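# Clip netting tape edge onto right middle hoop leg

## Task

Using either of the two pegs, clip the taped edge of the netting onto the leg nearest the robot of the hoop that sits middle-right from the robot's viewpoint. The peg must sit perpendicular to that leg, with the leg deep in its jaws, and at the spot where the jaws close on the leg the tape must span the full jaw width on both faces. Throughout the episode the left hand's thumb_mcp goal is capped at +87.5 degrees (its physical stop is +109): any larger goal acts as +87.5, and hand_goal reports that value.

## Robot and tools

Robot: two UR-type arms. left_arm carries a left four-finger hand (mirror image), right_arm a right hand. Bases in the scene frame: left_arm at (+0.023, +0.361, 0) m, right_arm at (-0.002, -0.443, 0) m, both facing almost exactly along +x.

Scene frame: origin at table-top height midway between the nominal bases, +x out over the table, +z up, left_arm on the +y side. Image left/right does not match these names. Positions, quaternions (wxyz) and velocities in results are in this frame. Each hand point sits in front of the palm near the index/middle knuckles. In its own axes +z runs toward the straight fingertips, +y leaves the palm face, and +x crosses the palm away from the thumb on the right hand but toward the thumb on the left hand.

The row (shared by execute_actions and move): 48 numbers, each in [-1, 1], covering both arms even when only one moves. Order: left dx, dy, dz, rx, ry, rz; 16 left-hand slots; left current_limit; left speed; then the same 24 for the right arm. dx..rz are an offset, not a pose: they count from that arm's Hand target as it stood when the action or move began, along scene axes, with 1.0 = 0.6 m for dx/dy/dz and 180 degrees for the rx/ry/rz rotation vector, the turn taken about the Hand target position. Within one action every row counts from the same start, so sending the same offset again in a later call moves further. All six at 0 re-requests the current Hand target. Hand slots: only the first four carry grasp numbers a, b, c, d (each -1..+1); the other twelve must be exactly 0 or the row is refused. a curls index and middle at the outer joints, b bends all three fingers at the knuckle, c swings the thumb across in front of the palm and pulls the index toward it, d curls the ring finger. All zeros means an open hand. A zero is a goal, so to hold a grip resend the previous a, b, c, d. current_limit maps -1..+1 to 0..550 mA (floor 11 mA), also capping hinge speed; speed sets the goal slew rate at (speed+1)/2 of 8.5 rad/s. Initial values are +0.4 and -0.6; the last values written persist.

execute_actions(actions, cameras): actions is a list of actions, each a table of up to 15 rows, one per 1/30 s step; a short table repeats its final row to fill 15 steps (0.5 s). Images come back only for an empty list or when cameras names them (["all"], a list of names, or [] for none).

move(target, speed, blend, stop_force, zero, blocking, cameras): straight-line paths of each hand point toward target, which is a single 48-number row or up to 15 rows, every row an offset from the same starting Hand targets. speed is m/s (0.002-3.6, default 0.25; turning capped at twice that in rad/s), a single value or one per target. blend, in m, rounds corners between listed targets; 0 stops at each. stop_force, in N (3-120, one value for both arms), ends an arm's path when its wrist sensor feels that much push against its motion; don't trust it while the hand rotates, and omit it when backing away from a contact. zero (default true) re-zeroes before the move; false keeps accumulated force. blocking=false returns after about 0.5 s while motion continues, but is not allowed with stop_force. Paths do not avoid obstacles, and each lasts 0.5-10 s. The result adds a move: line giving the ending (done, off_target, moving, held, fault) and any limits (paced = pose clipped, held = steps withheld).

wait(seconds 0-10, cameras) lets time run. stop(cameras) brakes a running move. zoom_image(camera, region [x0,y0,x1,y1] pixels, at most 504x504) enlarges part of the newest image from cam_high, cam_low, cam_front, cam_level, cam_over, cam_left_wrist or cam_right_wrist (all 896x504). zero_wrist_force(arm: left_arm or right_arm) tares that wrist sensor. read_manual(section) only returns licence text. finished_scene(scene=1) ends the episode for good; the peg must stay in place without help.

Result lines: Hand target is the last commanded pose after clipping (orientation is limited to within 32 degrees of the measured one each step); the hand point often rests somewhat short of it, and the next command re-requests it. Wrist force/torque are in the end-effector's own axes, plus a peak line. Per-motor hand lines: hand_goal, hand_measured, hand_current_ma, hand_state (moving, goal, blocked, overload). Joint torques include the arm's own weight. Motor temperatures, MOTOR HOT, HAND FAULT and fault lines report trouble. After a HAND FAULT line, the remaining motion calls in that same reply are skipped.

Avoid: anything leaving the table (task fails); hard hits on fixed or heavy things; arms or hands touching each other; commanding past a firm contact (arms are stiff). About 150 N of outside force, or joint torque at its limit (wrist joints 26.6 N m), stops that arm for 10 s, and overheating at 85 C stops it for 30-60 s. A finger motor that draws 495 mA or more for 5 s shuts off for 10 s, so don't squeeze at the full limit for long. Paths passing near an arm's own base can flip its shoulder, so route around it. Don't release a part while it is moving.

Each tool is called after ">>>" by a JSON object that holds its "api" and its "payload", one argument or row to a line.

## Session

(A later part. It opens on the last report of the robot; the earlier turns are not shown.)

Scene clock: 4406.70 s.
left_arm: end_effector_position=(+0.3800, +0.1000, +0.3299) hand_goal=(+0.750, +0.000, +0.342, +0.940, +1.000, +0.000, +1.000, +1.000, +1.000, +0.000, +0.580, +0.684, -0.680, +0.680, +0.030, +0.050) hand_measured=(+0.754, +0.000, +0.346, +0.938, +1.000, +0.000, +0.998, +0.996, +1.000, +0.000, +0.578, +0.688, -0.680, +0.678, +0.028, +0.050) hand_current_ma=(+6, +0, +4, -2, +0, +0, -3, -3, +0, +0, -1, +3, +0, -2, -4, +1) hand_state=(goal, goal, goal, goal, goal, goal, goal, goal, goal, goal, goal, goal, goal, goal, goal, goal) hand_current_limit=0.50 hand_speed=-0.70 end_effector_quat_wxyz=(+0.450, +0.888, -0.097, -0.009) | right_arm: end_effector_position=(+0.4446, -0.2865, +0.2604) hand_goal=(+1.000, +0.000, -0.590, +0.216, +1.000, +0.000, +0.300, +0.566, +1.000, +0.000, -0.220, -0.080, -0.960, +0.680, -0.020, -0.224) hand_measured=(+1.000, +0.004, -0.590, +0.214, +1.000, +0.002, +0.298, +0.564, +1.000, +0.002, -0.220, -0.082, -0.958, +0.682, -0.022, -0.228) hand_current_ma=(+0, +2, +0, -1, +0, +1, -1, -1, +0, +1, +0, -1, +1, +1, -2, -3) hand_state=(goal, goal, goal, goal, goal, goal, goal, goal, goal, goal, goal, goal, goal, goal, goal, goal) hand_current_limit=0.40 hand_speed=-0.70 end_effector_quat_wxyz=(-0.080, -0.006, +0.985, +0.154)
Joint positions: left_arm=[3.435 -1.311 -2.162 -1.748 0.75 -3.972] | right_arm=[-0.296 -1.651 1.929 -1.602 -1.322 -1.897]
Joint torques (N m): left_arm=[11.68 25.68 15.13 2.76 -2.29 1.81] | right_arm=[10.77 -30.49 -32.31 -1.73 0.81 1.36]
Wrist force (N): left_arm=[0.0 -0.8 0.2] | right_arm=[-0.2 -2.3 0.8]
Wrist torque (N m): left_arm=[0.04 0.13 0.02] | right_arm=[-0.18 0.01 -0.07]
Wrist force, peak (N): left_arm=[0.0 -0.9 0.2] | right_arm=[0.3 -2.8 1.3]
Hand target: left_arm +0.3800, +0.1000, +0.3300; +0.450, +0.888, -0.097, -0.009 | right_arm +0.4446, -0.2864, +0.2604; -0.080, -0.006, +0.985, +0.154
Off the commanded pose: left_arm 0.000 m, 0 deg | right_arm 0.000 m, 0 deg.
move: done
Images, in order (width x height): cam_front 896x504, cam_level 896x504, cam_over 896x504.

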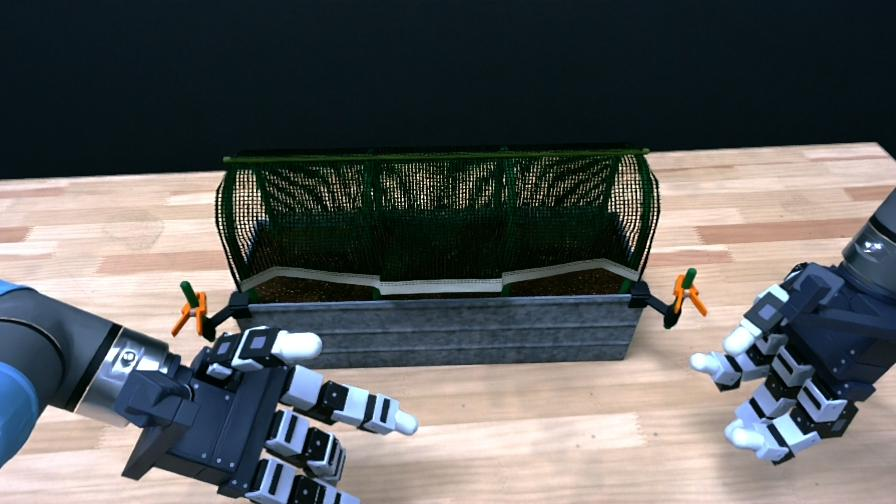

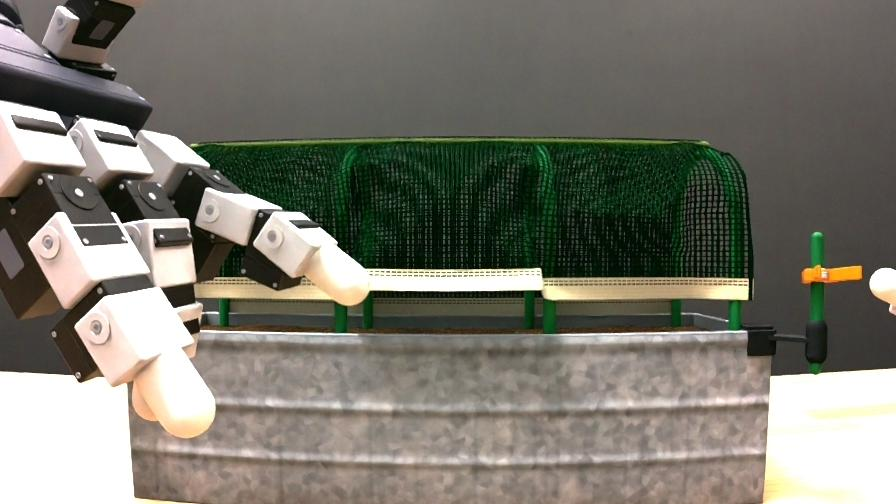

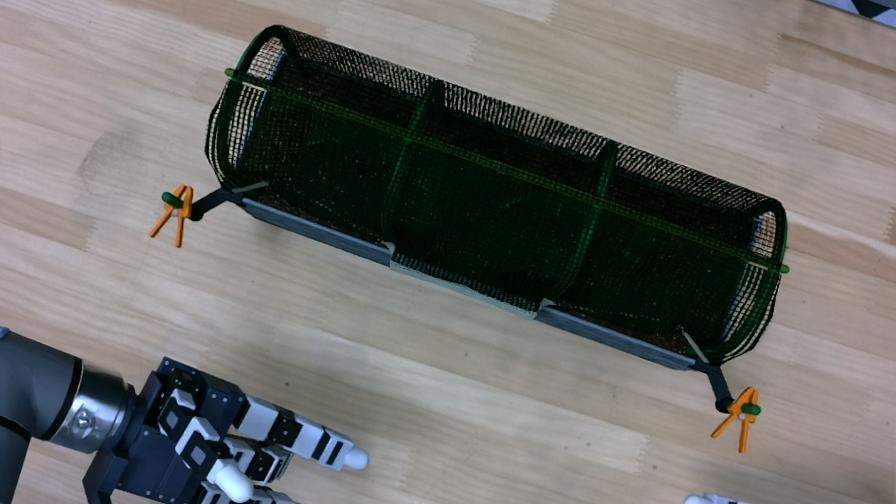

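>>> {"api": "execute_actions", "payload": {
  "actions": [
    [[0,0,0,0,0,0,-0.3,-0.23,0.8,0,0,0,0,0,0,0,0,0,0,0,0,0,0.5,-0.7,0,0,0,0,0,0,-0.8,-1,1,0.5,0,0,0,0,0,0,0,0,0,0,0,0,0.4,-0.7]],
    [[0,0,0,0,0,0,-0.3,-0.23,0.8,0,0,0,0,0,0,0,0,0,0,0,0,0,0.5,-0.7,0,0,0,0,0,0,-0.8,-1,1,0.5,0,0,0,0,0,0,0,0,0,0,0,0,0.4,-0.7]]
  ],
  "cameras": ["all"]
}}

Scene clock: 4478.60 s.
left_arm: end_effector_position=(+0.3800, +0.1000, +0.3300) hand_goal=(+0.750, +0.000, +0.342, +0.940, +1.000, +0.000, +1.000, +1.000, +1.000, +0.000, +0.580, +0.684, -0.680, +0.680, +0.030, +0.050) hand_measured=(+0.754, +0.000, +0.346, +0.938, +1.000, +0.000, +0.998, +0.996, +1.000, +0.000, +0.578, +0.688, -0.680, +0.678, +0.028, +0.050) hand_current_ma=(+6, +0, +4, -2, +0, +0, -3, -3, +0, +0, -1, +3, +0, -2, -4, +1) hand_state=(goal, goal, goal, goal, goal, goal, goal, goal, goal, goal, goal, goal, goal, goal, goal, goal) hand_current_limit=0.50 hand_speed=-0.70 end_effector_quat_wxyz=(+0.450, +0.888, -0.097, -0.009) | right_arm: end_effector_position=(+0.4446, -0.2864, +0.2604) hand_goal=(+1.000, +0.000, +0.400, +1.000, +1.000, +0.000, +1.000, +1.000, +1.000, +0.000, -0.220, +0.030, -1.000, +0.680, -0.020, -0.060) hand_measured=(+1.000, +0.004, +0.396, +0.998, +1.000, +0.002, +0.994, +0.996, +1.000, +0.002, -0.220, +0.028, -0.998, +0.682, -0.022, -0.064) hand_current_ma=(+0, +2, -2, -2, +0, +1, -4, -2, +0, +1, +0, -1, +1, +1, -2, -4) hand_state=(goal, goal, goal, goal, goal, goal, goal, goal, goal, goal, goal, goal, goal, goal, goal, goal) hand_current_limit=0.40 hand_speed=-0.70 end_effector_quat_wxyz=(-0.080, -0.006, +0.985, +0.154)
Joint positions: left_arm=[3.435 -1.311 -2.162 -1.748 0.75 -3.972] | right_arm=[-0.296 -1.651 1.929 -1.602 -1.322 -1.897]
Joint torques (N m): left_arm=[11.49 25.53 15.52 -0.42 -2.63 -1.88] | right_arm=[10.01 -25.29 -21.15 -3 2.7 1.5]
Wrist force (N): left_arm=[-0.1 -0.8 0.0] | right_arm=[-0.4 -2.3 0.6]
Wrist torque (N m): left_arm=[0.06 0.15 0.01] | right_arm=[-0.18 0.03 -0.09]
Wrist force, peak (N): left_arm=[-0.1 -1.0 0.0] | right_arm=[0.0 -2.8 1.1]
Hand target: left_arm +0.3800, +0.1000, +0.3300; +0.450, +0.888, -0.097, -0.009 | right_arm +0.4446, -0.2864, +0.2604; -0.080, -0.006, +0.985, +0.154
Off the commanded pose: left_arm 0.000 m, 0 deg | right_arm 0.000 m, 0 deg.
Step readings (end_effector_position of left_arm | right_arm):
0: (+0.3800, +0.1000, +0.3300) | (+0.4446, -0.2864, +0.2604)
1: (+0.3800, +0.1000, +0.3300) | (+0.4446, -0.2864, +0.2604)
2: (+0.3800, +0.1000, +0.3300) | (+0.4446, -0.2864, +0.2604)
4: (+0.3800, +0.1000, +0.3300) | (+0.4446, -0.2864, +0.2604)
8: (+0.3800, +0.1000, +0.3300) | (+0.4446, -0.2864, +0.2604)
15: (+0.3800, +0.1000, +0.3300) | (+0.4446, -0.2864, +0.2604)
16: (+0.3800, +0.1000, +0.3300) | (+0.4446, -0.2864, +0.2604)
17: (+0.3800, +0.1000, +0.3300) | (+0.4446, -0.2864, +0.2604)
19: (+0.3800, +0.1000, +0.3300) | (+0.4446, -0.2864, +0.2604)
23: (+0.3800, +0.1000, +0.3300) | (+0.4446, -0.2864, +0.2604)
30: (+0.3800, +0.1000, +0.3300) | (+0.4446, -0.2864, +0.2604)

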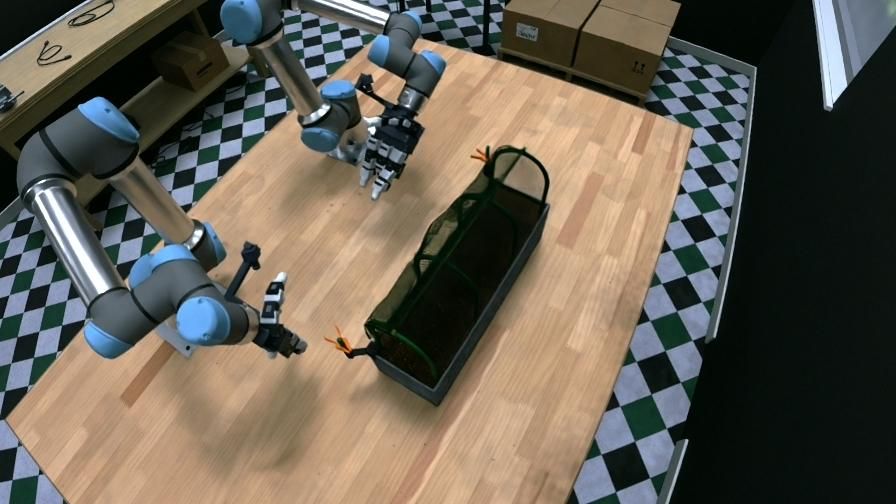

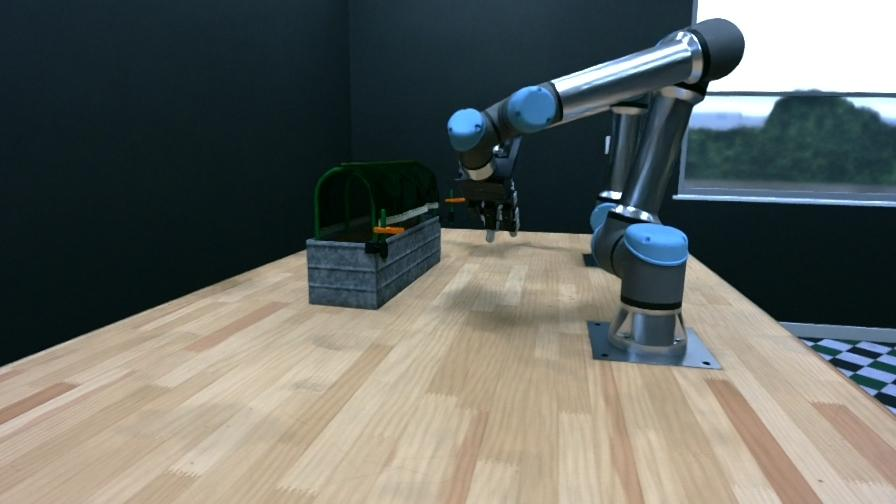

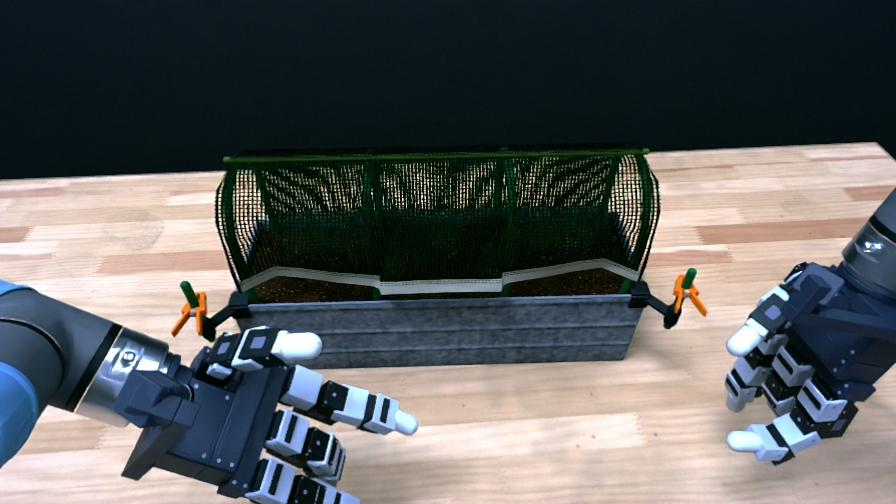

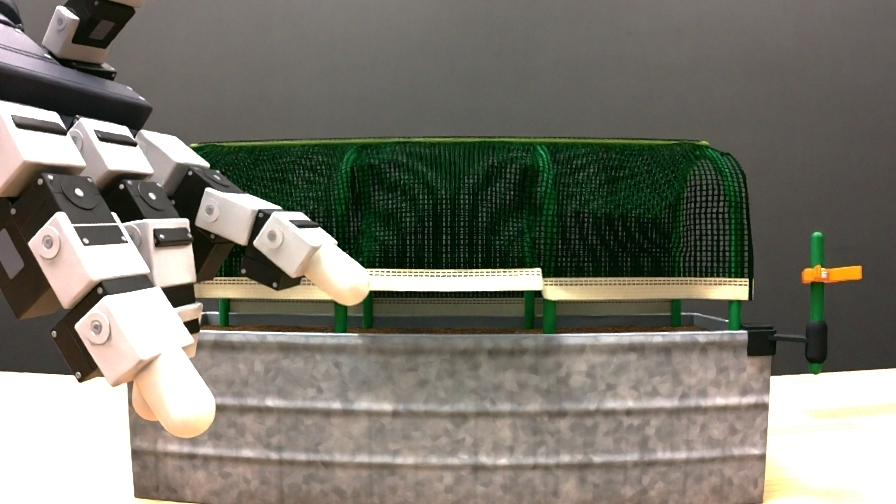

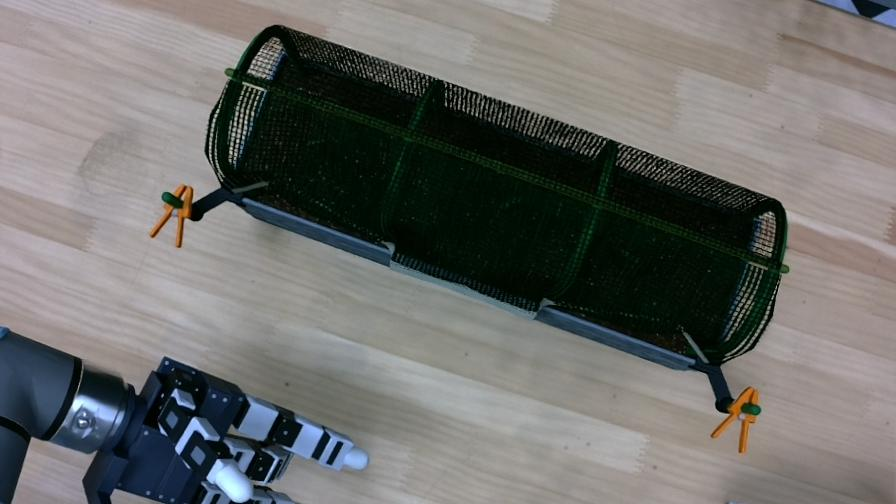

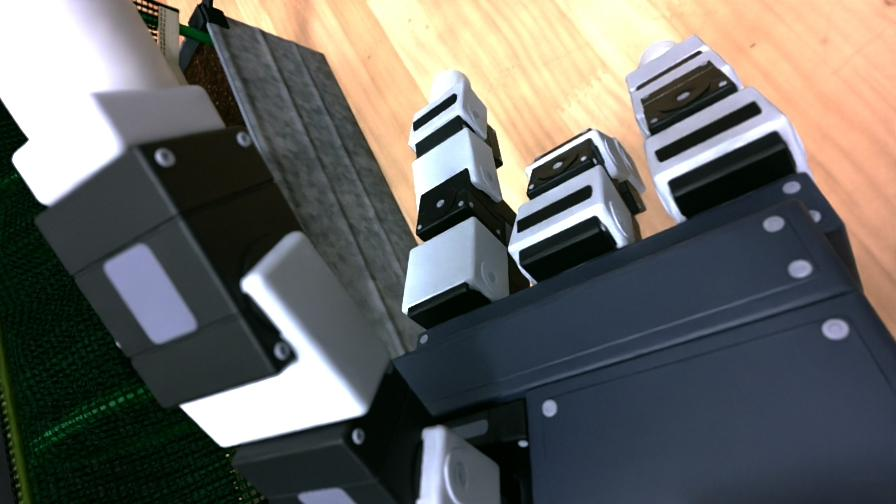

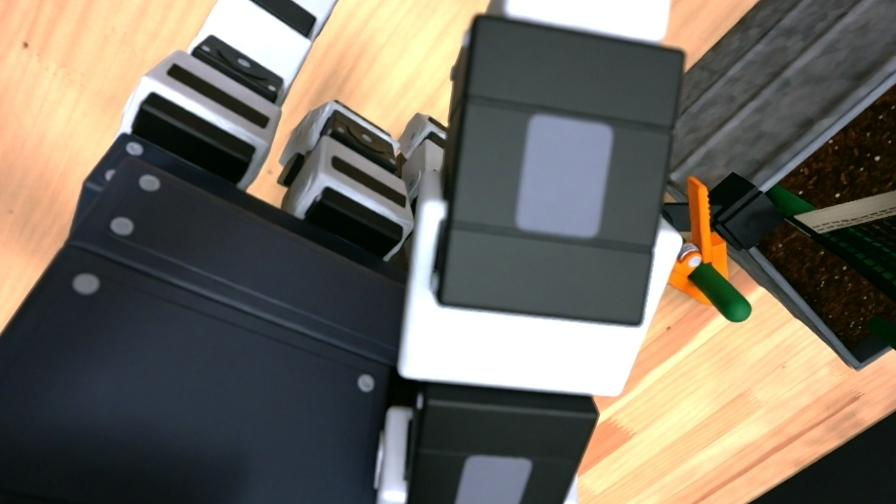

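>>> {"api": "move", "payload": {
  "target": [0.202,-0.3785,-0.086,-0.2039,0.1038,0.1275,-0.3,-0.23,0.8,0,0,0,0,0,0,0,0,0,0,0,0,0,0.5,-0.7,0.0872,0.0073,-0.04,0,0,0,-0.8,-1,1,0.5,0,0,0,0,0,0,0,0,0,0,0,0,0.4,-0.7],
  "speed": 0.2,
  "cameras": ["cam_over","cam_front","cam_high","cam_level"]
}}

Scene clock: 4534.07 s.
left_arm: end_effector_position=(+0.5012, -0.1269, +0.2784) hand_goal=(+0.750, +0.000, +0.342, +0.940, +1.000, +0.000, +1.000, +1.000, +1.000, +0.000, +0.580, +0.684, -0.680, +0.680, +0.030, +0.050) hand_measured=(+0.756, +0.000, +0.346, +0.938, +1.000, +0.000, +0.998, +0.998, +1.000, +0.000, +0.580, +0.688, -0.680, +0.678, +0.028, +0.050) hand_current_ma=(+10, +0, +4, -2, +0, +0, -1, -3, +0, +0, +0, +3, +0, -2, -4, +1) hand_state=(goal, goal, goal, goal, goal, goal, goal, goal, goal, goal, goal, goal, goal, goal, goal, goal) hand_current_limit=0.50 hand_speed=-0.70 end_effector_quat_wxyz=(+0.670, +0.730, +0.132, -0.024) | right_arm: end_effector_position=(+0.4970, -0.2819, +0.2364) hand_goal=(+1.000, +0.000, +0.400, +1.000, +1.000, +0.000, +1.000, +1.000, +1.000, +0.000, -0.220, +0.030, -1.000, +0.680, -0.020, -0.060) hand_measured=(+1.000, +0.004, +0.396, +0.998, +1.000, +0.002, +0.994, +0.996, +1.000, +0.002, -0.220, +0.028, -0.998, +0.682, -0.022, -0.064) hand_current_ma=(+0, +2, -2, -2, +0, +1, -4, -2, +0, +1, +0, -1, +1, +1, -2, -4) hand_state=(goal, goal, goal, goal, goal, goal, goal, goal, goal, goal, goal, goal, goal, goal, goal, goal) hand_current_limit=0.40 hand_speed=-0.70 end_effector_quat_wxyz=(-0.080, -0.006, +0.985, +0.154)
Joint positions: left_arm=[2.848 -2.283 -2.005 0.911 0.443 -6.284] | right_arm=[-0.257 -1.503 1.85 -1.679 -1.312 -1.858]
Joint torques (N m): left_arm=[-0.97 56.32 5.81 0.07 0.87 2.38] | right_arm=[-7.87 -35.83 -13.04 0.15 1.59 -1.4]
Wrist force (N): left_arm=[0.5 -1.5 -0.4] | right_arm=[-0.1 -2.1 1.4]
Wrist torque (N m): left_arm=[-0.03 0.14 0.06] | right_arm=[-0.25 -0.01 -0.25]
Wrist force, peak (N): left_arm=[0.0 -2.0 -0.1] | right_arm=[-0.4 -2.7 1.5]
Hand target: left_arm +0.5012, -0.1271, +0.2784; +0.706, +0.691, +0.153, -0.031 | right_arm +0.4969, -0.2820, +0.2364; -0.080, -0.006, +0.985, +0.154
Off the commanded pose: left_arm 0.000 m, 7 deg | right_arm 0.000 m, 0 deg.
joint sent to its limit (left arm) — joint 6 (wrist 3), lower limit. The joint targets are off in orientation, not in position.
move: off_target (left_arm)
Images, in order (width x height): cam_high 896x504, cam_front 896x504, cam_level 896x504, cam_over 896x504.

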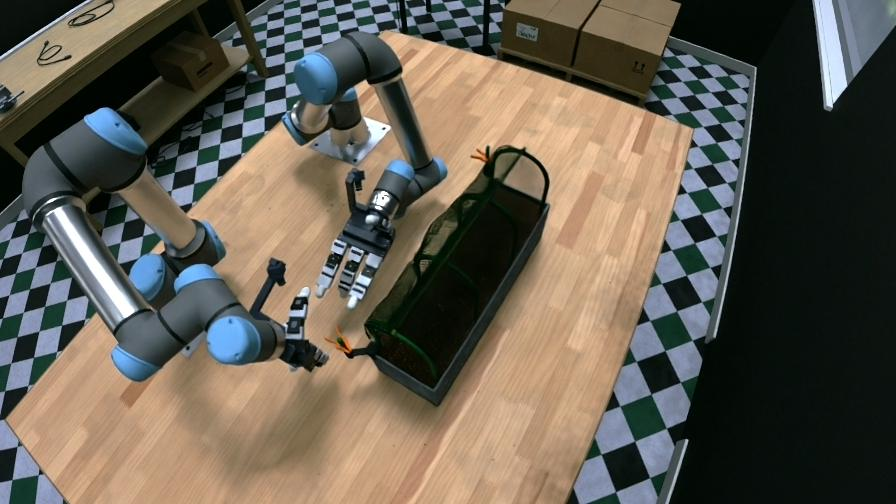

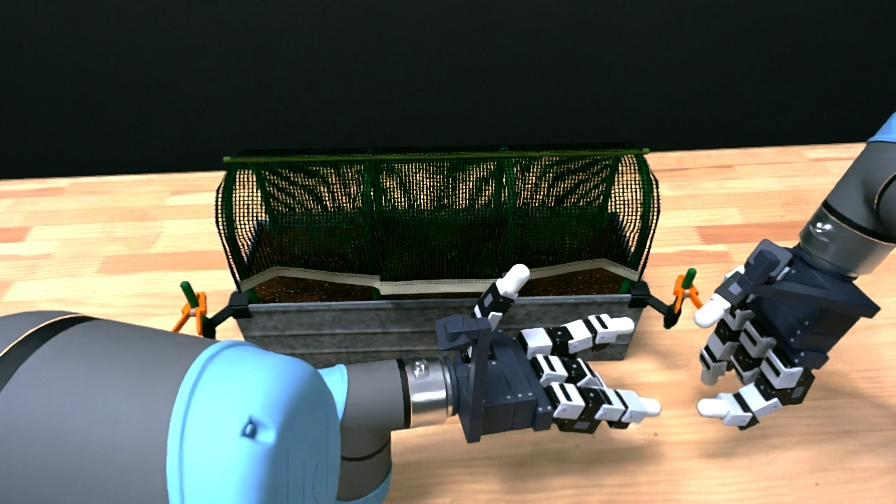

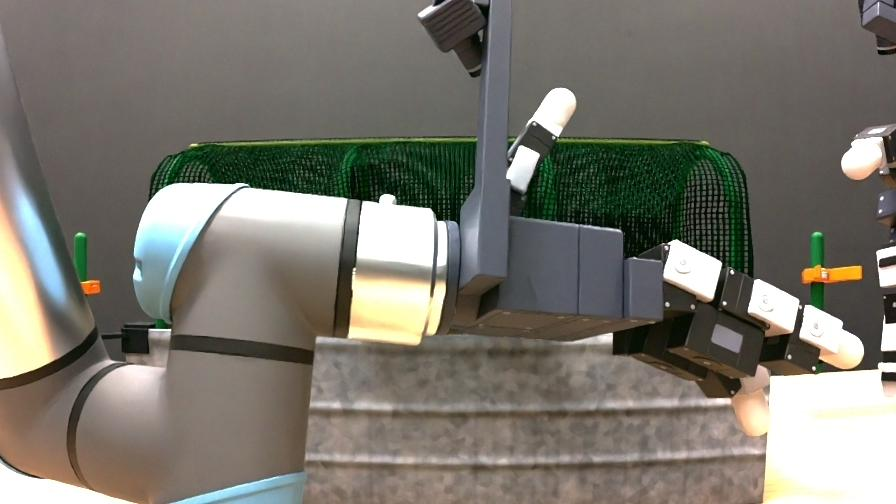

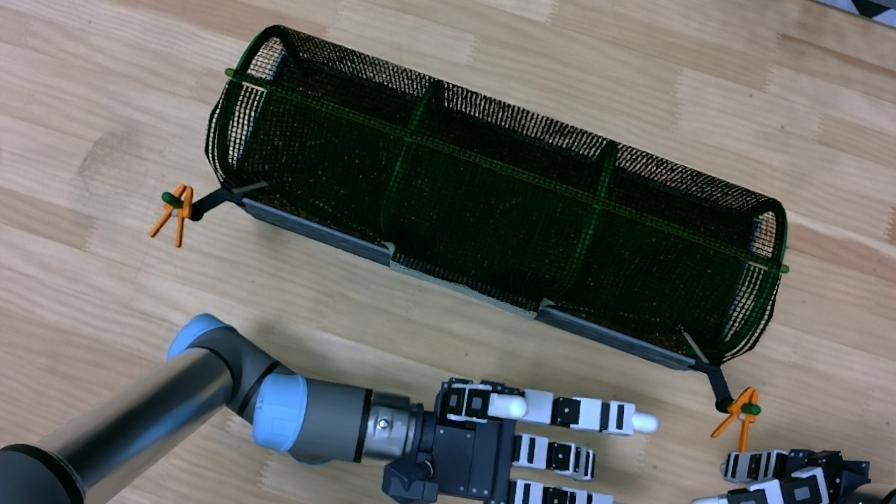

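>>> {"api": "move", "payload": {
  "target": [-0.0038,-0.0643,-0.0207,0.1911,-0.0566,-0.0507,-0.25,0.071,0.8,0,0,0,0,0,0,0,0,0,0,0,0,0,0.5,-0.7,0,0,0,0,0,0,-0.8,-1,1,0.5,0,0,0,0,0,0,0,0,0,0,0,0,0.4,-0.7],
  "speed": 0.2,
  "cameras": ["cam_over","cam_front","cam_high","cam_level"]
}}

Scene clock: 4980.17 s.
left_arm: end_effector_position=(+0.4988, -0.1657, +0.2662) hand_goal=(+0.350, +0.000, +0.386, +0.952, +0.688, +0.000, +0.966, +1.000, +0.818, +0.000, +0.580, +0.740, -0.674, +0.680, +0.030, +0.102) hand_measured=(+0.370, +0.000, +0.386, +0.950, +0.706, +0.000, +0.970, +0.998, +0.834, +0.000, +0.580, +0.738, -0.676, +0.678, +0.028, +0.100) hand_current_ma=(+42, +0, +0, -2, +38, +0, +6, -3, +31, +0, +0, -3, -1, -2, -4, -5) hand_state=(goal, goal, goal, goal, goal, goal, goal, goal, goal, goal, goal, goal, goal, goal, goal, goal) hand_current_limit=0.50 hand_speed=-0.70 end_effector_quat_wxyz=(+0.476, +0.878, +0.038, +0.021) | right_arm: end_effector_position=(+0.4969, -0.2820, +0.2364) hand_goal=(+1.000, +0.000, +0.400, +1.000, +1.000, +0.000, +1.000, +1.000, +1.000, +0.000, -0.220, +0.030, -1.000, +0.680, -0.020, -0.060) hand_measured=(+1.000, +0.004, +0.396, +0.998, +1.000, +0.002, +0.994, +0.996, +1.000, +0.002, -0.220, +0.028, -0.998, +0.682, -0.022, -0.064) hand_current_ma=(+0, +2, -2, -2, +0, +1, -4, -2, +0, +1, +0, -1, +1, +1, -2, -4) hand_state=(goal, goal, goal, goal, goal, goal, goal, goal, goal, goal, goal, goal, goal, goal, goal, goal) hand_current_limit=0.40 hand_speed=-0.70 end_effector_quat_wxyz=(-0.080, -0.006, +0.985, +0.154)
Joint positions: left_arm=[2.804 -1.947 -2.029 -0.176 0.699 -5.4] | right_arm=[-0.257 -1.503 1.85 -1.679 -1.312 -1.858]
Joint torques (N m): left_arm=[11.4 21.65 12.15 0.99 -0.11 -0.49] | right_arm=[-10.86 -35.44 -13.5 -0.05 -0.71 -1.43]
Wrist force (N): left_arm=[0.0 -1.0 -0.1] | right_arm=[0.1 -2.4 1.2]
Wrist torque (N m): left_arm=[0.05 0.14 0.08] | right_arm=[-0.27 -0.03 -0.24]
Wrist force, peak (N): left_arm=[0.6 -1.8 -0.5] | right_arm=[-0.1 -2.8 1.5]
Hand target: left_arm +0.4989, -0.1657, +0.2660; +0.476, +0.878, +0.038, +0.021 | right_arm +0.4969, -0.2820, +0.2364; -0.080, -0.006, +0.985, +0.154
Off the commanded pose: left_arm 0.000 m, 0 deg | right_arm 0.000 m, 0 deg.
move: done
Images, in order (width x height): cam_high 896x504, cam_front 896x504, cam_level 896x504, cam_over 896x504.

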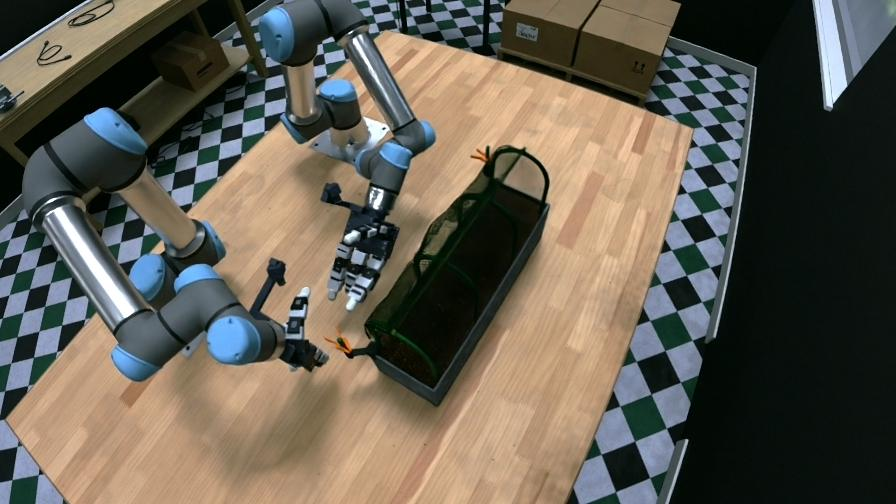

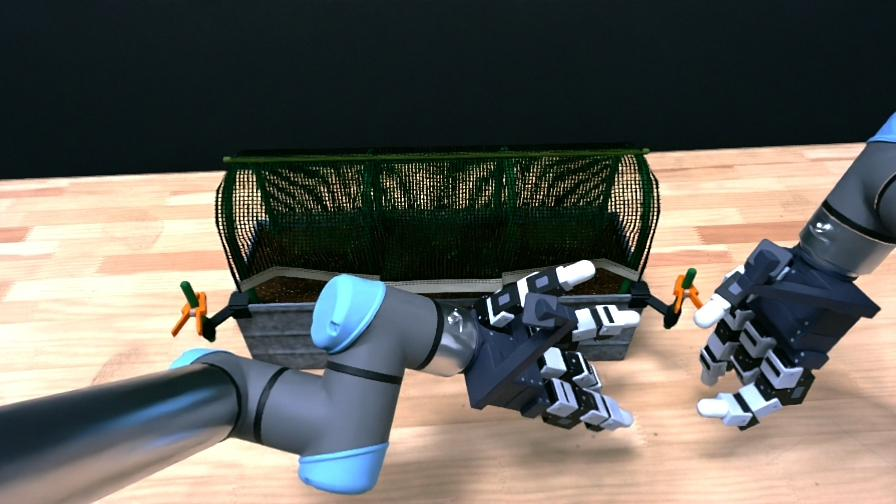

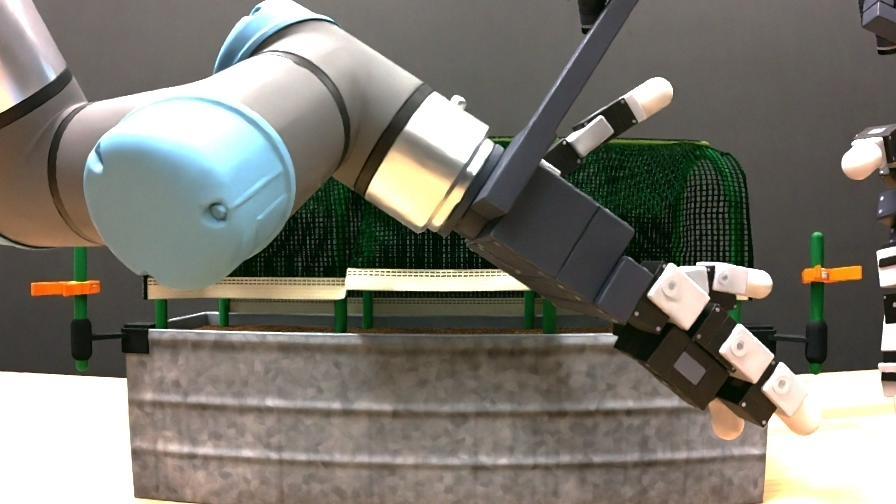

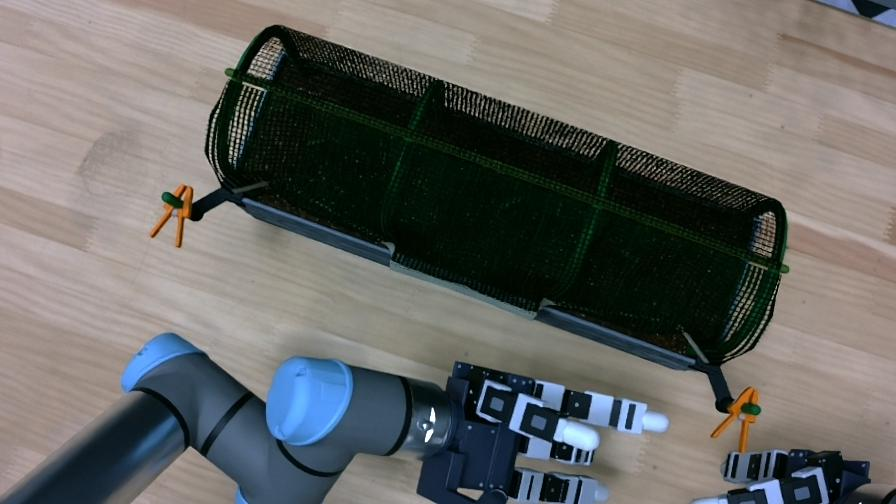

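>>> {"api": "zoom_image", "payload": {
  "camera": "cam_over",
  "region": [620, 370, 800, 490]
}}

>>> {"api": "zoom_image", "payload": {
  "camera": "cam_front",
  "region": [560, 230, 800, 390]
}}

Scaled by 2.800.

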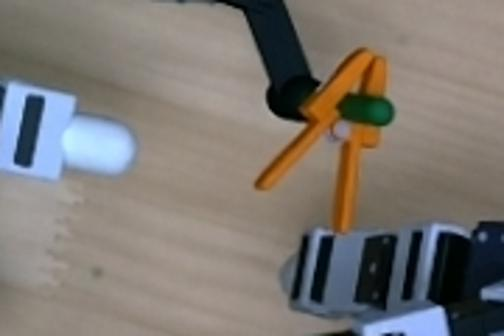

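Scaled by 2.100.

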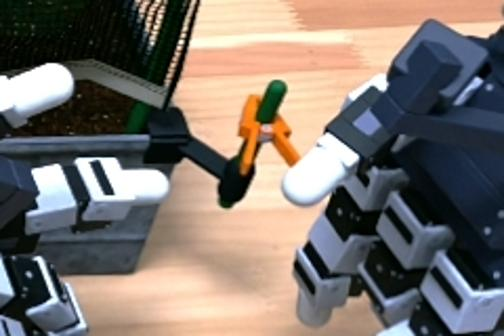

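>>> {"api": "move", "payload": {
  "target": [0,-0.07,0,0,0,0,-0.25,0.071,0.8,0,0,0,0,0,0,0,0,0,0,0,0,0,0.5,-0.7,0.0017,0.0317,0,0,0,0,-0.8,-1,1,0.5,0,0,0,0,0,0,0,0,0,0,0,0,0.4,-0.7],
  "speed": 0.05,
  "cameras": ["cam_over","cam_front","cam_level","cam_right_wrist","cam_left_wrist"]
}}

>>> {"api": "zoom_image", "payload": {
  "camera": "cam_over",
  "region": [660, 370, 800, 480]
}}

>>> {"api": "zoom_image", "payload": {
  "camera": "cam_front",
  "region": [600, 240, 760, 380]
}}

>>> {"api": "zoom_image", "payload": {
  "camera": "cam_level",
  "region": [700, 200, 896, 380]
}}

Scene clock: 5024.97 s.
left_arm: end_effector_position=(+0.4989, -0.2078, +0.2658) hand_goal=(+0.350, +0.000, +0.386, +0.952, +0.688, +0.000, +0.966, +1.000, +0.818, +0.000, +0.580, +0.740, -0.674, +0.680, +0.030, +0.102) hand_measured=(+0.370, +0.000, +0.386, +0.950, +0.706, +0.000, +0.970, +0.998, +0.834, +0.000, +0.580, +0.738, -0.676, +0.678, +0.028, +0.100) hand_current_ma=(+42, +0, +0, -2, +37, +0, +5, -3, +30, +0, +0, -3, -1, -2, -4, -5) hand_state=(goal, goal, goal, goal, goal, goal, goal, goal, goal, goal, goal, goal, goal, goal, goal, goal) hand_current_limit=0.50 hand_speed=-0.70 end_effector_quat_wxyz=(+0.476, +0.878, +0.038, +0.021) end_effector_velocity=(-0.001, +0.001, +0.000) end_effector_angular_velocity=(-0.001, +0.000, -0.003) | right_arm: end_effector_position=(+0.4980, -0.2629, +0.2364) hand_goal=(+1.000, +0.000, +0.400, +1.000, +1.000, +0.000, +1.000, +1.000, +1.000, +0.000, -0.220, +0.030, -1.000, +0.680, -0.020, -0.060) hand_measured=(+1.000, +0.004, +0.398, +0.998, +1.000, +0.002, +0.994, +0.996, +1.000, +0.002, -0.220, +0.028, -0.998, +0.682, -0.022, -0.064) hand_current_ma=(+0, +2, -2, -2, +0, +1, -4, -2, +0, +1, +0, -1, +1, +1, -2, -4) hand_state=(goal, goal, goal, goal, goal, goal, goal, goal, goal, goal, goal, goal, goal, goal, goal, goal) hand_current_limit=0.40 hand_speed=-0.70 end_effector_quat_wxyz=(-0.080, -0.006, +0.985, +0.154)
Joint positions: left_arm=[2.728 -2.01 -1.949 -0.122 0.742 -5.495] | right_arm=[-0.219 -1.499 1.848 -1.692 -1.304 -1.82]
Joint velocities: left_arm=[0.002 0.002 -0.003 -0.002 -0.003 0.005] | right_arm=[within noise]
Joint torques (N m): left_arm=[12.02 52.97 11.36 0.69 -2.7 2.23] | right_arm=[-10.79 -22.18 -32.11 -1.31 0.68 -1.69]
Wrist force (N): left_arm=[0.1 -0.7 -0.3] | right_arm=[-0.3 -2.7 1.6]
Wrist torque (N m): left_arm=[0.13 0.13 0.03] | right_arm=[-0.33 0.01 -0.28]
Wrist force, peak (N): left_arm=[0.2 -1.4 -0.7] | right_arm=[0.2 -3.0 1.4]
Hand target: left_arm +0.4989, -0.2077, +0.2660; +0.476, +0.878, +0.038, +0.021 | right_arm +0.4979, -0.2630, +0.2364; -0.080, -0.006, +0.985, +0.154
Off the commanded pose: left_arm 0.000 m, 0 deg | right_arm 0.000 m, 0 deg.
move: done
Images, in order (width x height): cam_front 896x504, cam_level 896x504, cam_over 896x504, cam_left_wrist 896x504, cam_right_wrist 896x504.

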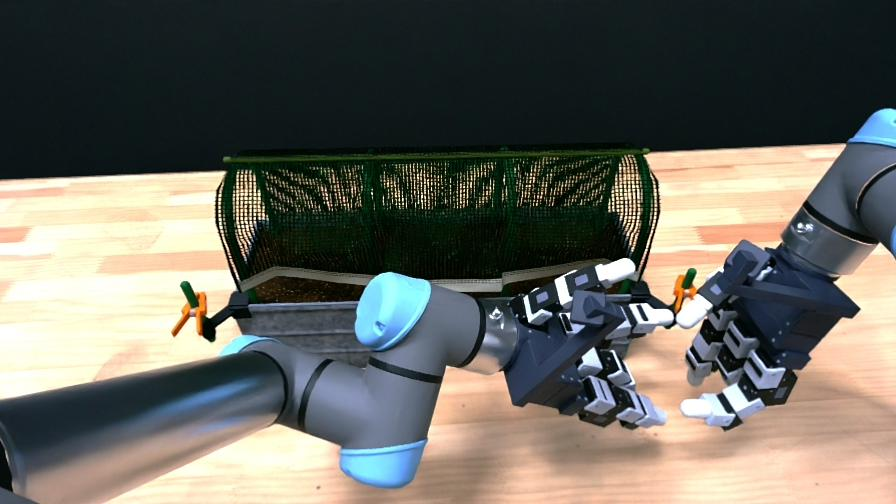

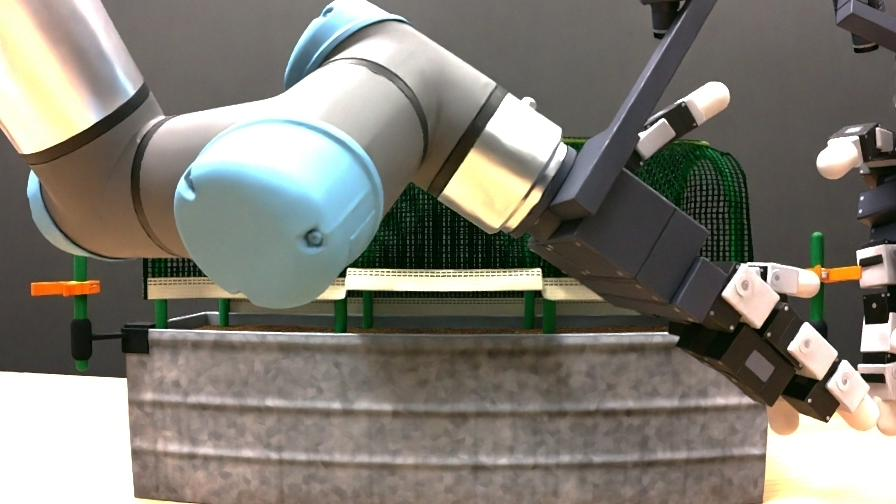

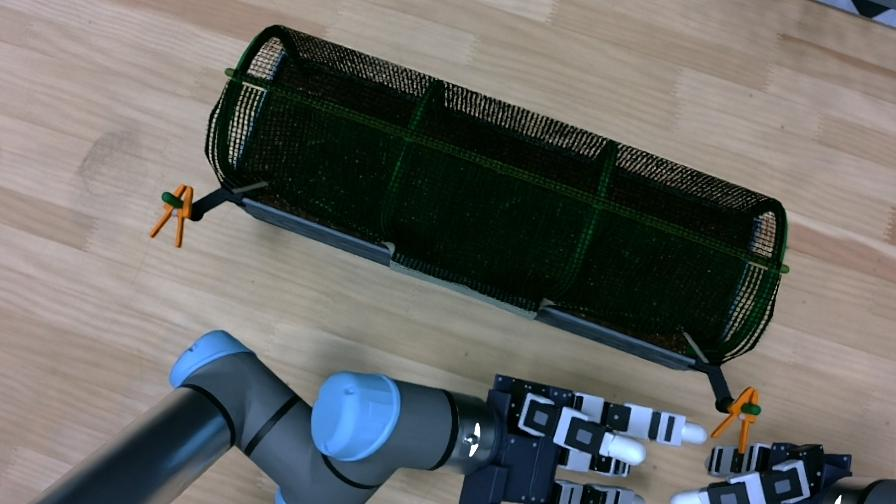

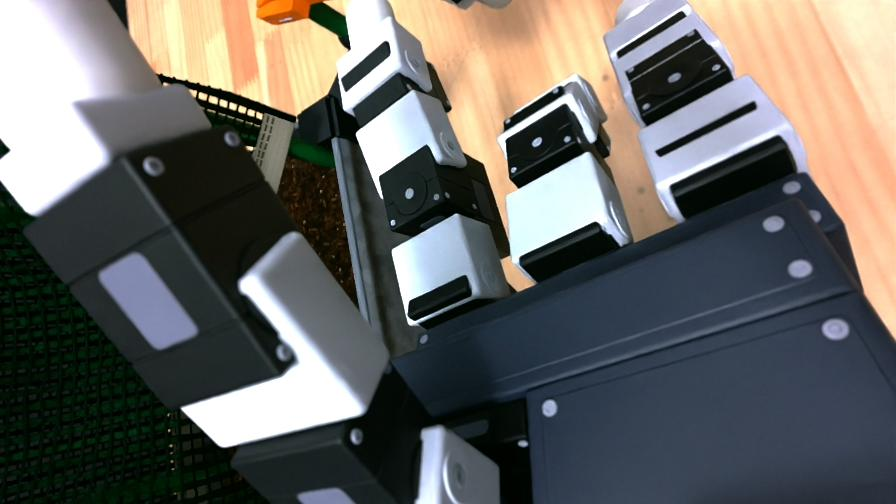

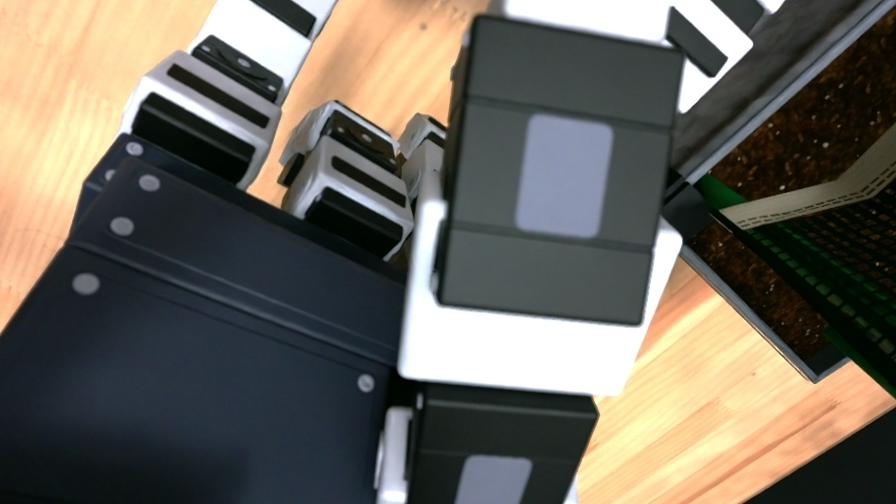

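Scaled by 3.600.

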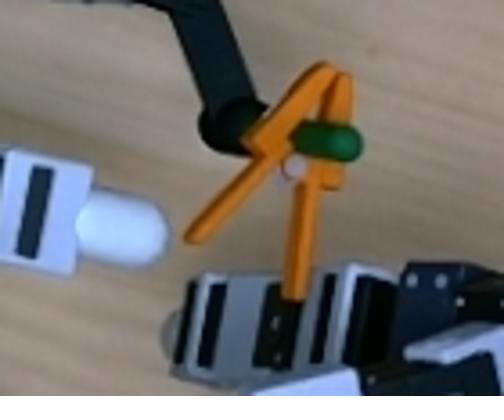

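Scaled by 3.150.

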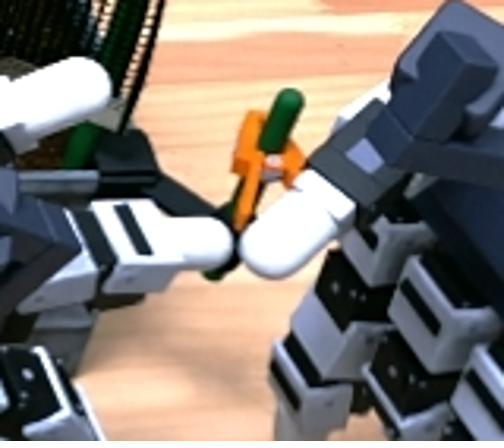

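Scaled by 2.571.

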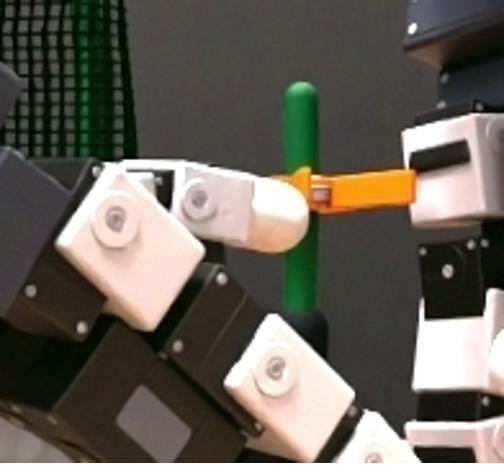

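>>> {"api": "move", "payload": {
  "target": [0,-0.0075,0.0092,0,0,0,-0.25,0.071,0.8,0,0,0,0,0,0,0,0,0,0,0,0,0,0.5,-0.7,0,0.005,0,0,0,0,-0.8,-1,1,0.5,0,0,0,0,0,0,0,0,0,0,0,0,0.4,-0.7],
  "speed": 0.02,
  "cameras": ["cam_over","cam_front","cam_level"]
}}

>>> {"api": "zoom_image", "payload": {
  "camera": "cam_over",
  "region": [660, 370, 800, 480]
}}

>>> {"api": "zoom_image", "payload": {
  "camera": "cam_level",
  "region": [700, 200, 896, 380]
}}

Scene clock: 5058.87 s.
left_arm: end_effector_position=(+0.4989, -0.2123, +0.2716) hand_goal=(+0.350, +0.000, +0.386, +0.952, +0.688, +0.000, +0.966, +1.000, +0.818, +0.000, +0.580, +0.740, -0.674, +0.680, +0.030, +0.102) hand_measured=(+0.370, -0.004, +0.394, +0.956, +0.706, +0.000, +0.970, +0.998, +0.834, +0.000, +0.580, +0.738, -0.676, +0.678, +0.028, +0.100) hand_current_ma=(+46, -5, +12, +5, +37, +0, +5, -3, +30, +0, +0, -3, -1, -2, -4, -5) hand_state=(blocked, goal, goal, goal, goal, goal, goal, goal, goal, goal, goal, goal, goal, goal, goal, goal) hand_current_limit=0.50 hand_speed=-0.70 end_effector_quat_wxyz=(+0.476, +0.878, +0.038, +0.021) | right_arm: end_effector_position=(+0.4979, -0.2599, +0.2364) hand_goal=(+1.000, +0.000, +0.400, +1.000, +1.000, +0.000, +1.000, +1.000, +1.000, +0.000, -0.220, +0.030, -1.000, +0.680, -0.020, -0.060) hand_measured=(+1.000, +0.004, +0.398, +0.998, +1.000, +0.002, +0.994, +0.996, +1.000, +0.002, -0.220, +0.028, -0.998, +0.682, -0.022, -0.064) hand_current_ma=(+0, +2, -2, -2, +0, +1, -4, -2, +0, +1, +0, -1, +1, +1, -2, -4) hand_state=(goal, goal, goal, goal, goal, goal, goal, goal, goal, goal, goal, goal, goal, goal, goal, goal) hand_current_limit=0.40 hand_speed=-0.70 end_effector_quat_wxyz=(-0.080, -0.006, +0.985, +0.154)
Joint positions: left_arm=[2.72 -2.006 -1.936 -0.131 0.747 -5.504] | right_arm=[-0.213 -1.499 1.848 -1.694 -1.302 -1.814]
Joint torques (N m): left_arm=[1.65 48.58 15.52 2.67 -1.04 -0.8] | right_arm=[3.03 -18.32 -32.31 -3.55 2.17 0.74]
Wrist force (N): left_arm=[-0.3 -2.3 -1.3] | right_arm=[0.1 -2.4 1.6]
Wrist torque (N m): left_arm=[0.25 0.12 0.03] | right_arm=[-0.29 -0.04 -0.23]
Wrist force, peak (N): left_arm=[-0.3 -2.3 -1.3] | right_arm=[0.0 -2.9 1.7]
Hand target: left_arm +0.4989, -0.2122, +0.2715; +0.476, +0.878, +0.038, +0.021 | right_arm +0.4979, -0.2600, +0.2364; -0.080, -0.006, +0.985, +0.154
Off the commanded pose: left_arm 0.000 m, 0 deg | right_arm 0.000 m, 0 deg.
move: done
Images, in order (width x height): cam_front 896x504, cam_level 896x504, cam_over 896x504.

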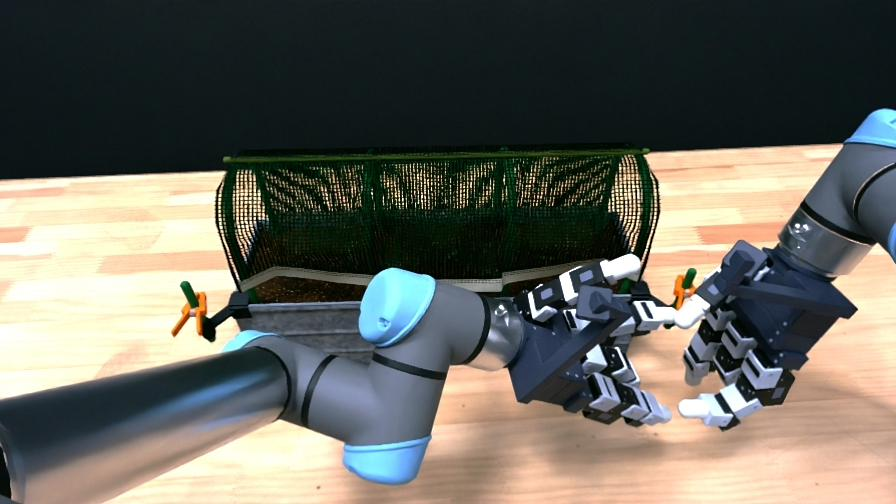

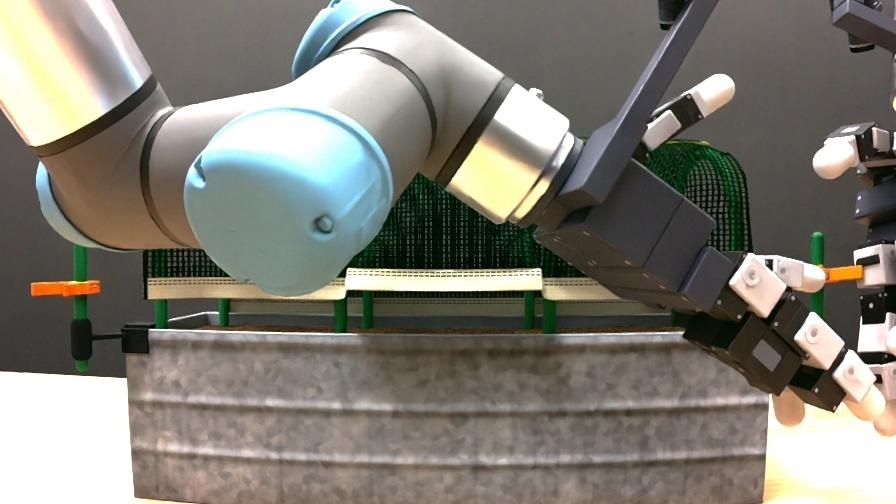

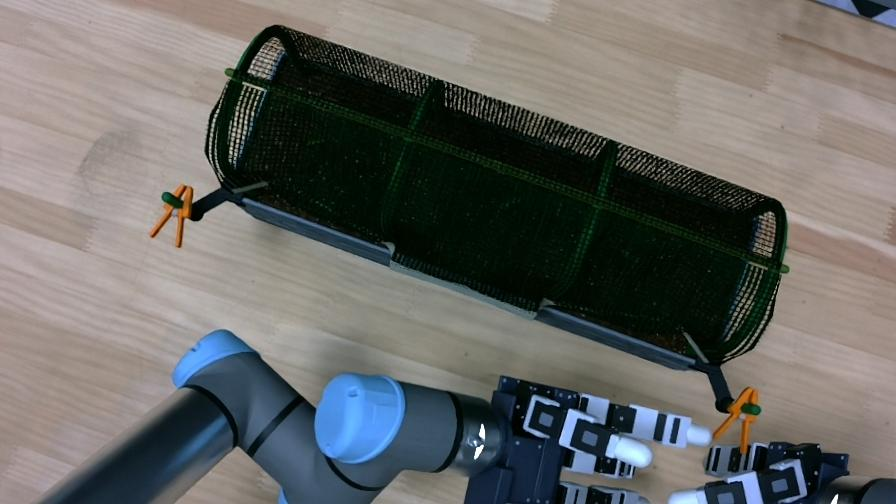

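Scaled by 3.600.

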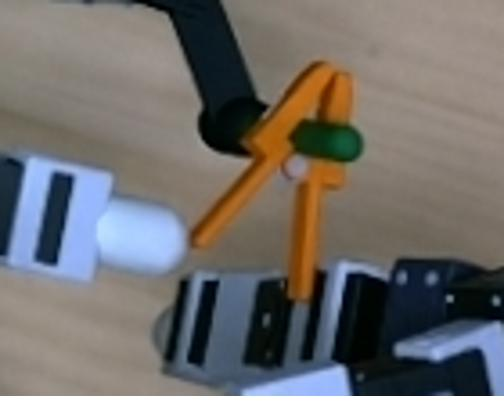

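Scaled by 2.571.

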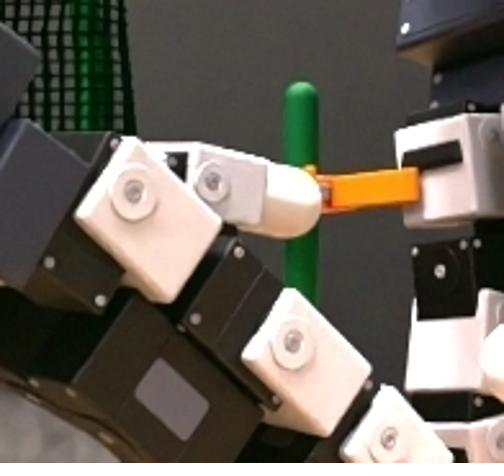

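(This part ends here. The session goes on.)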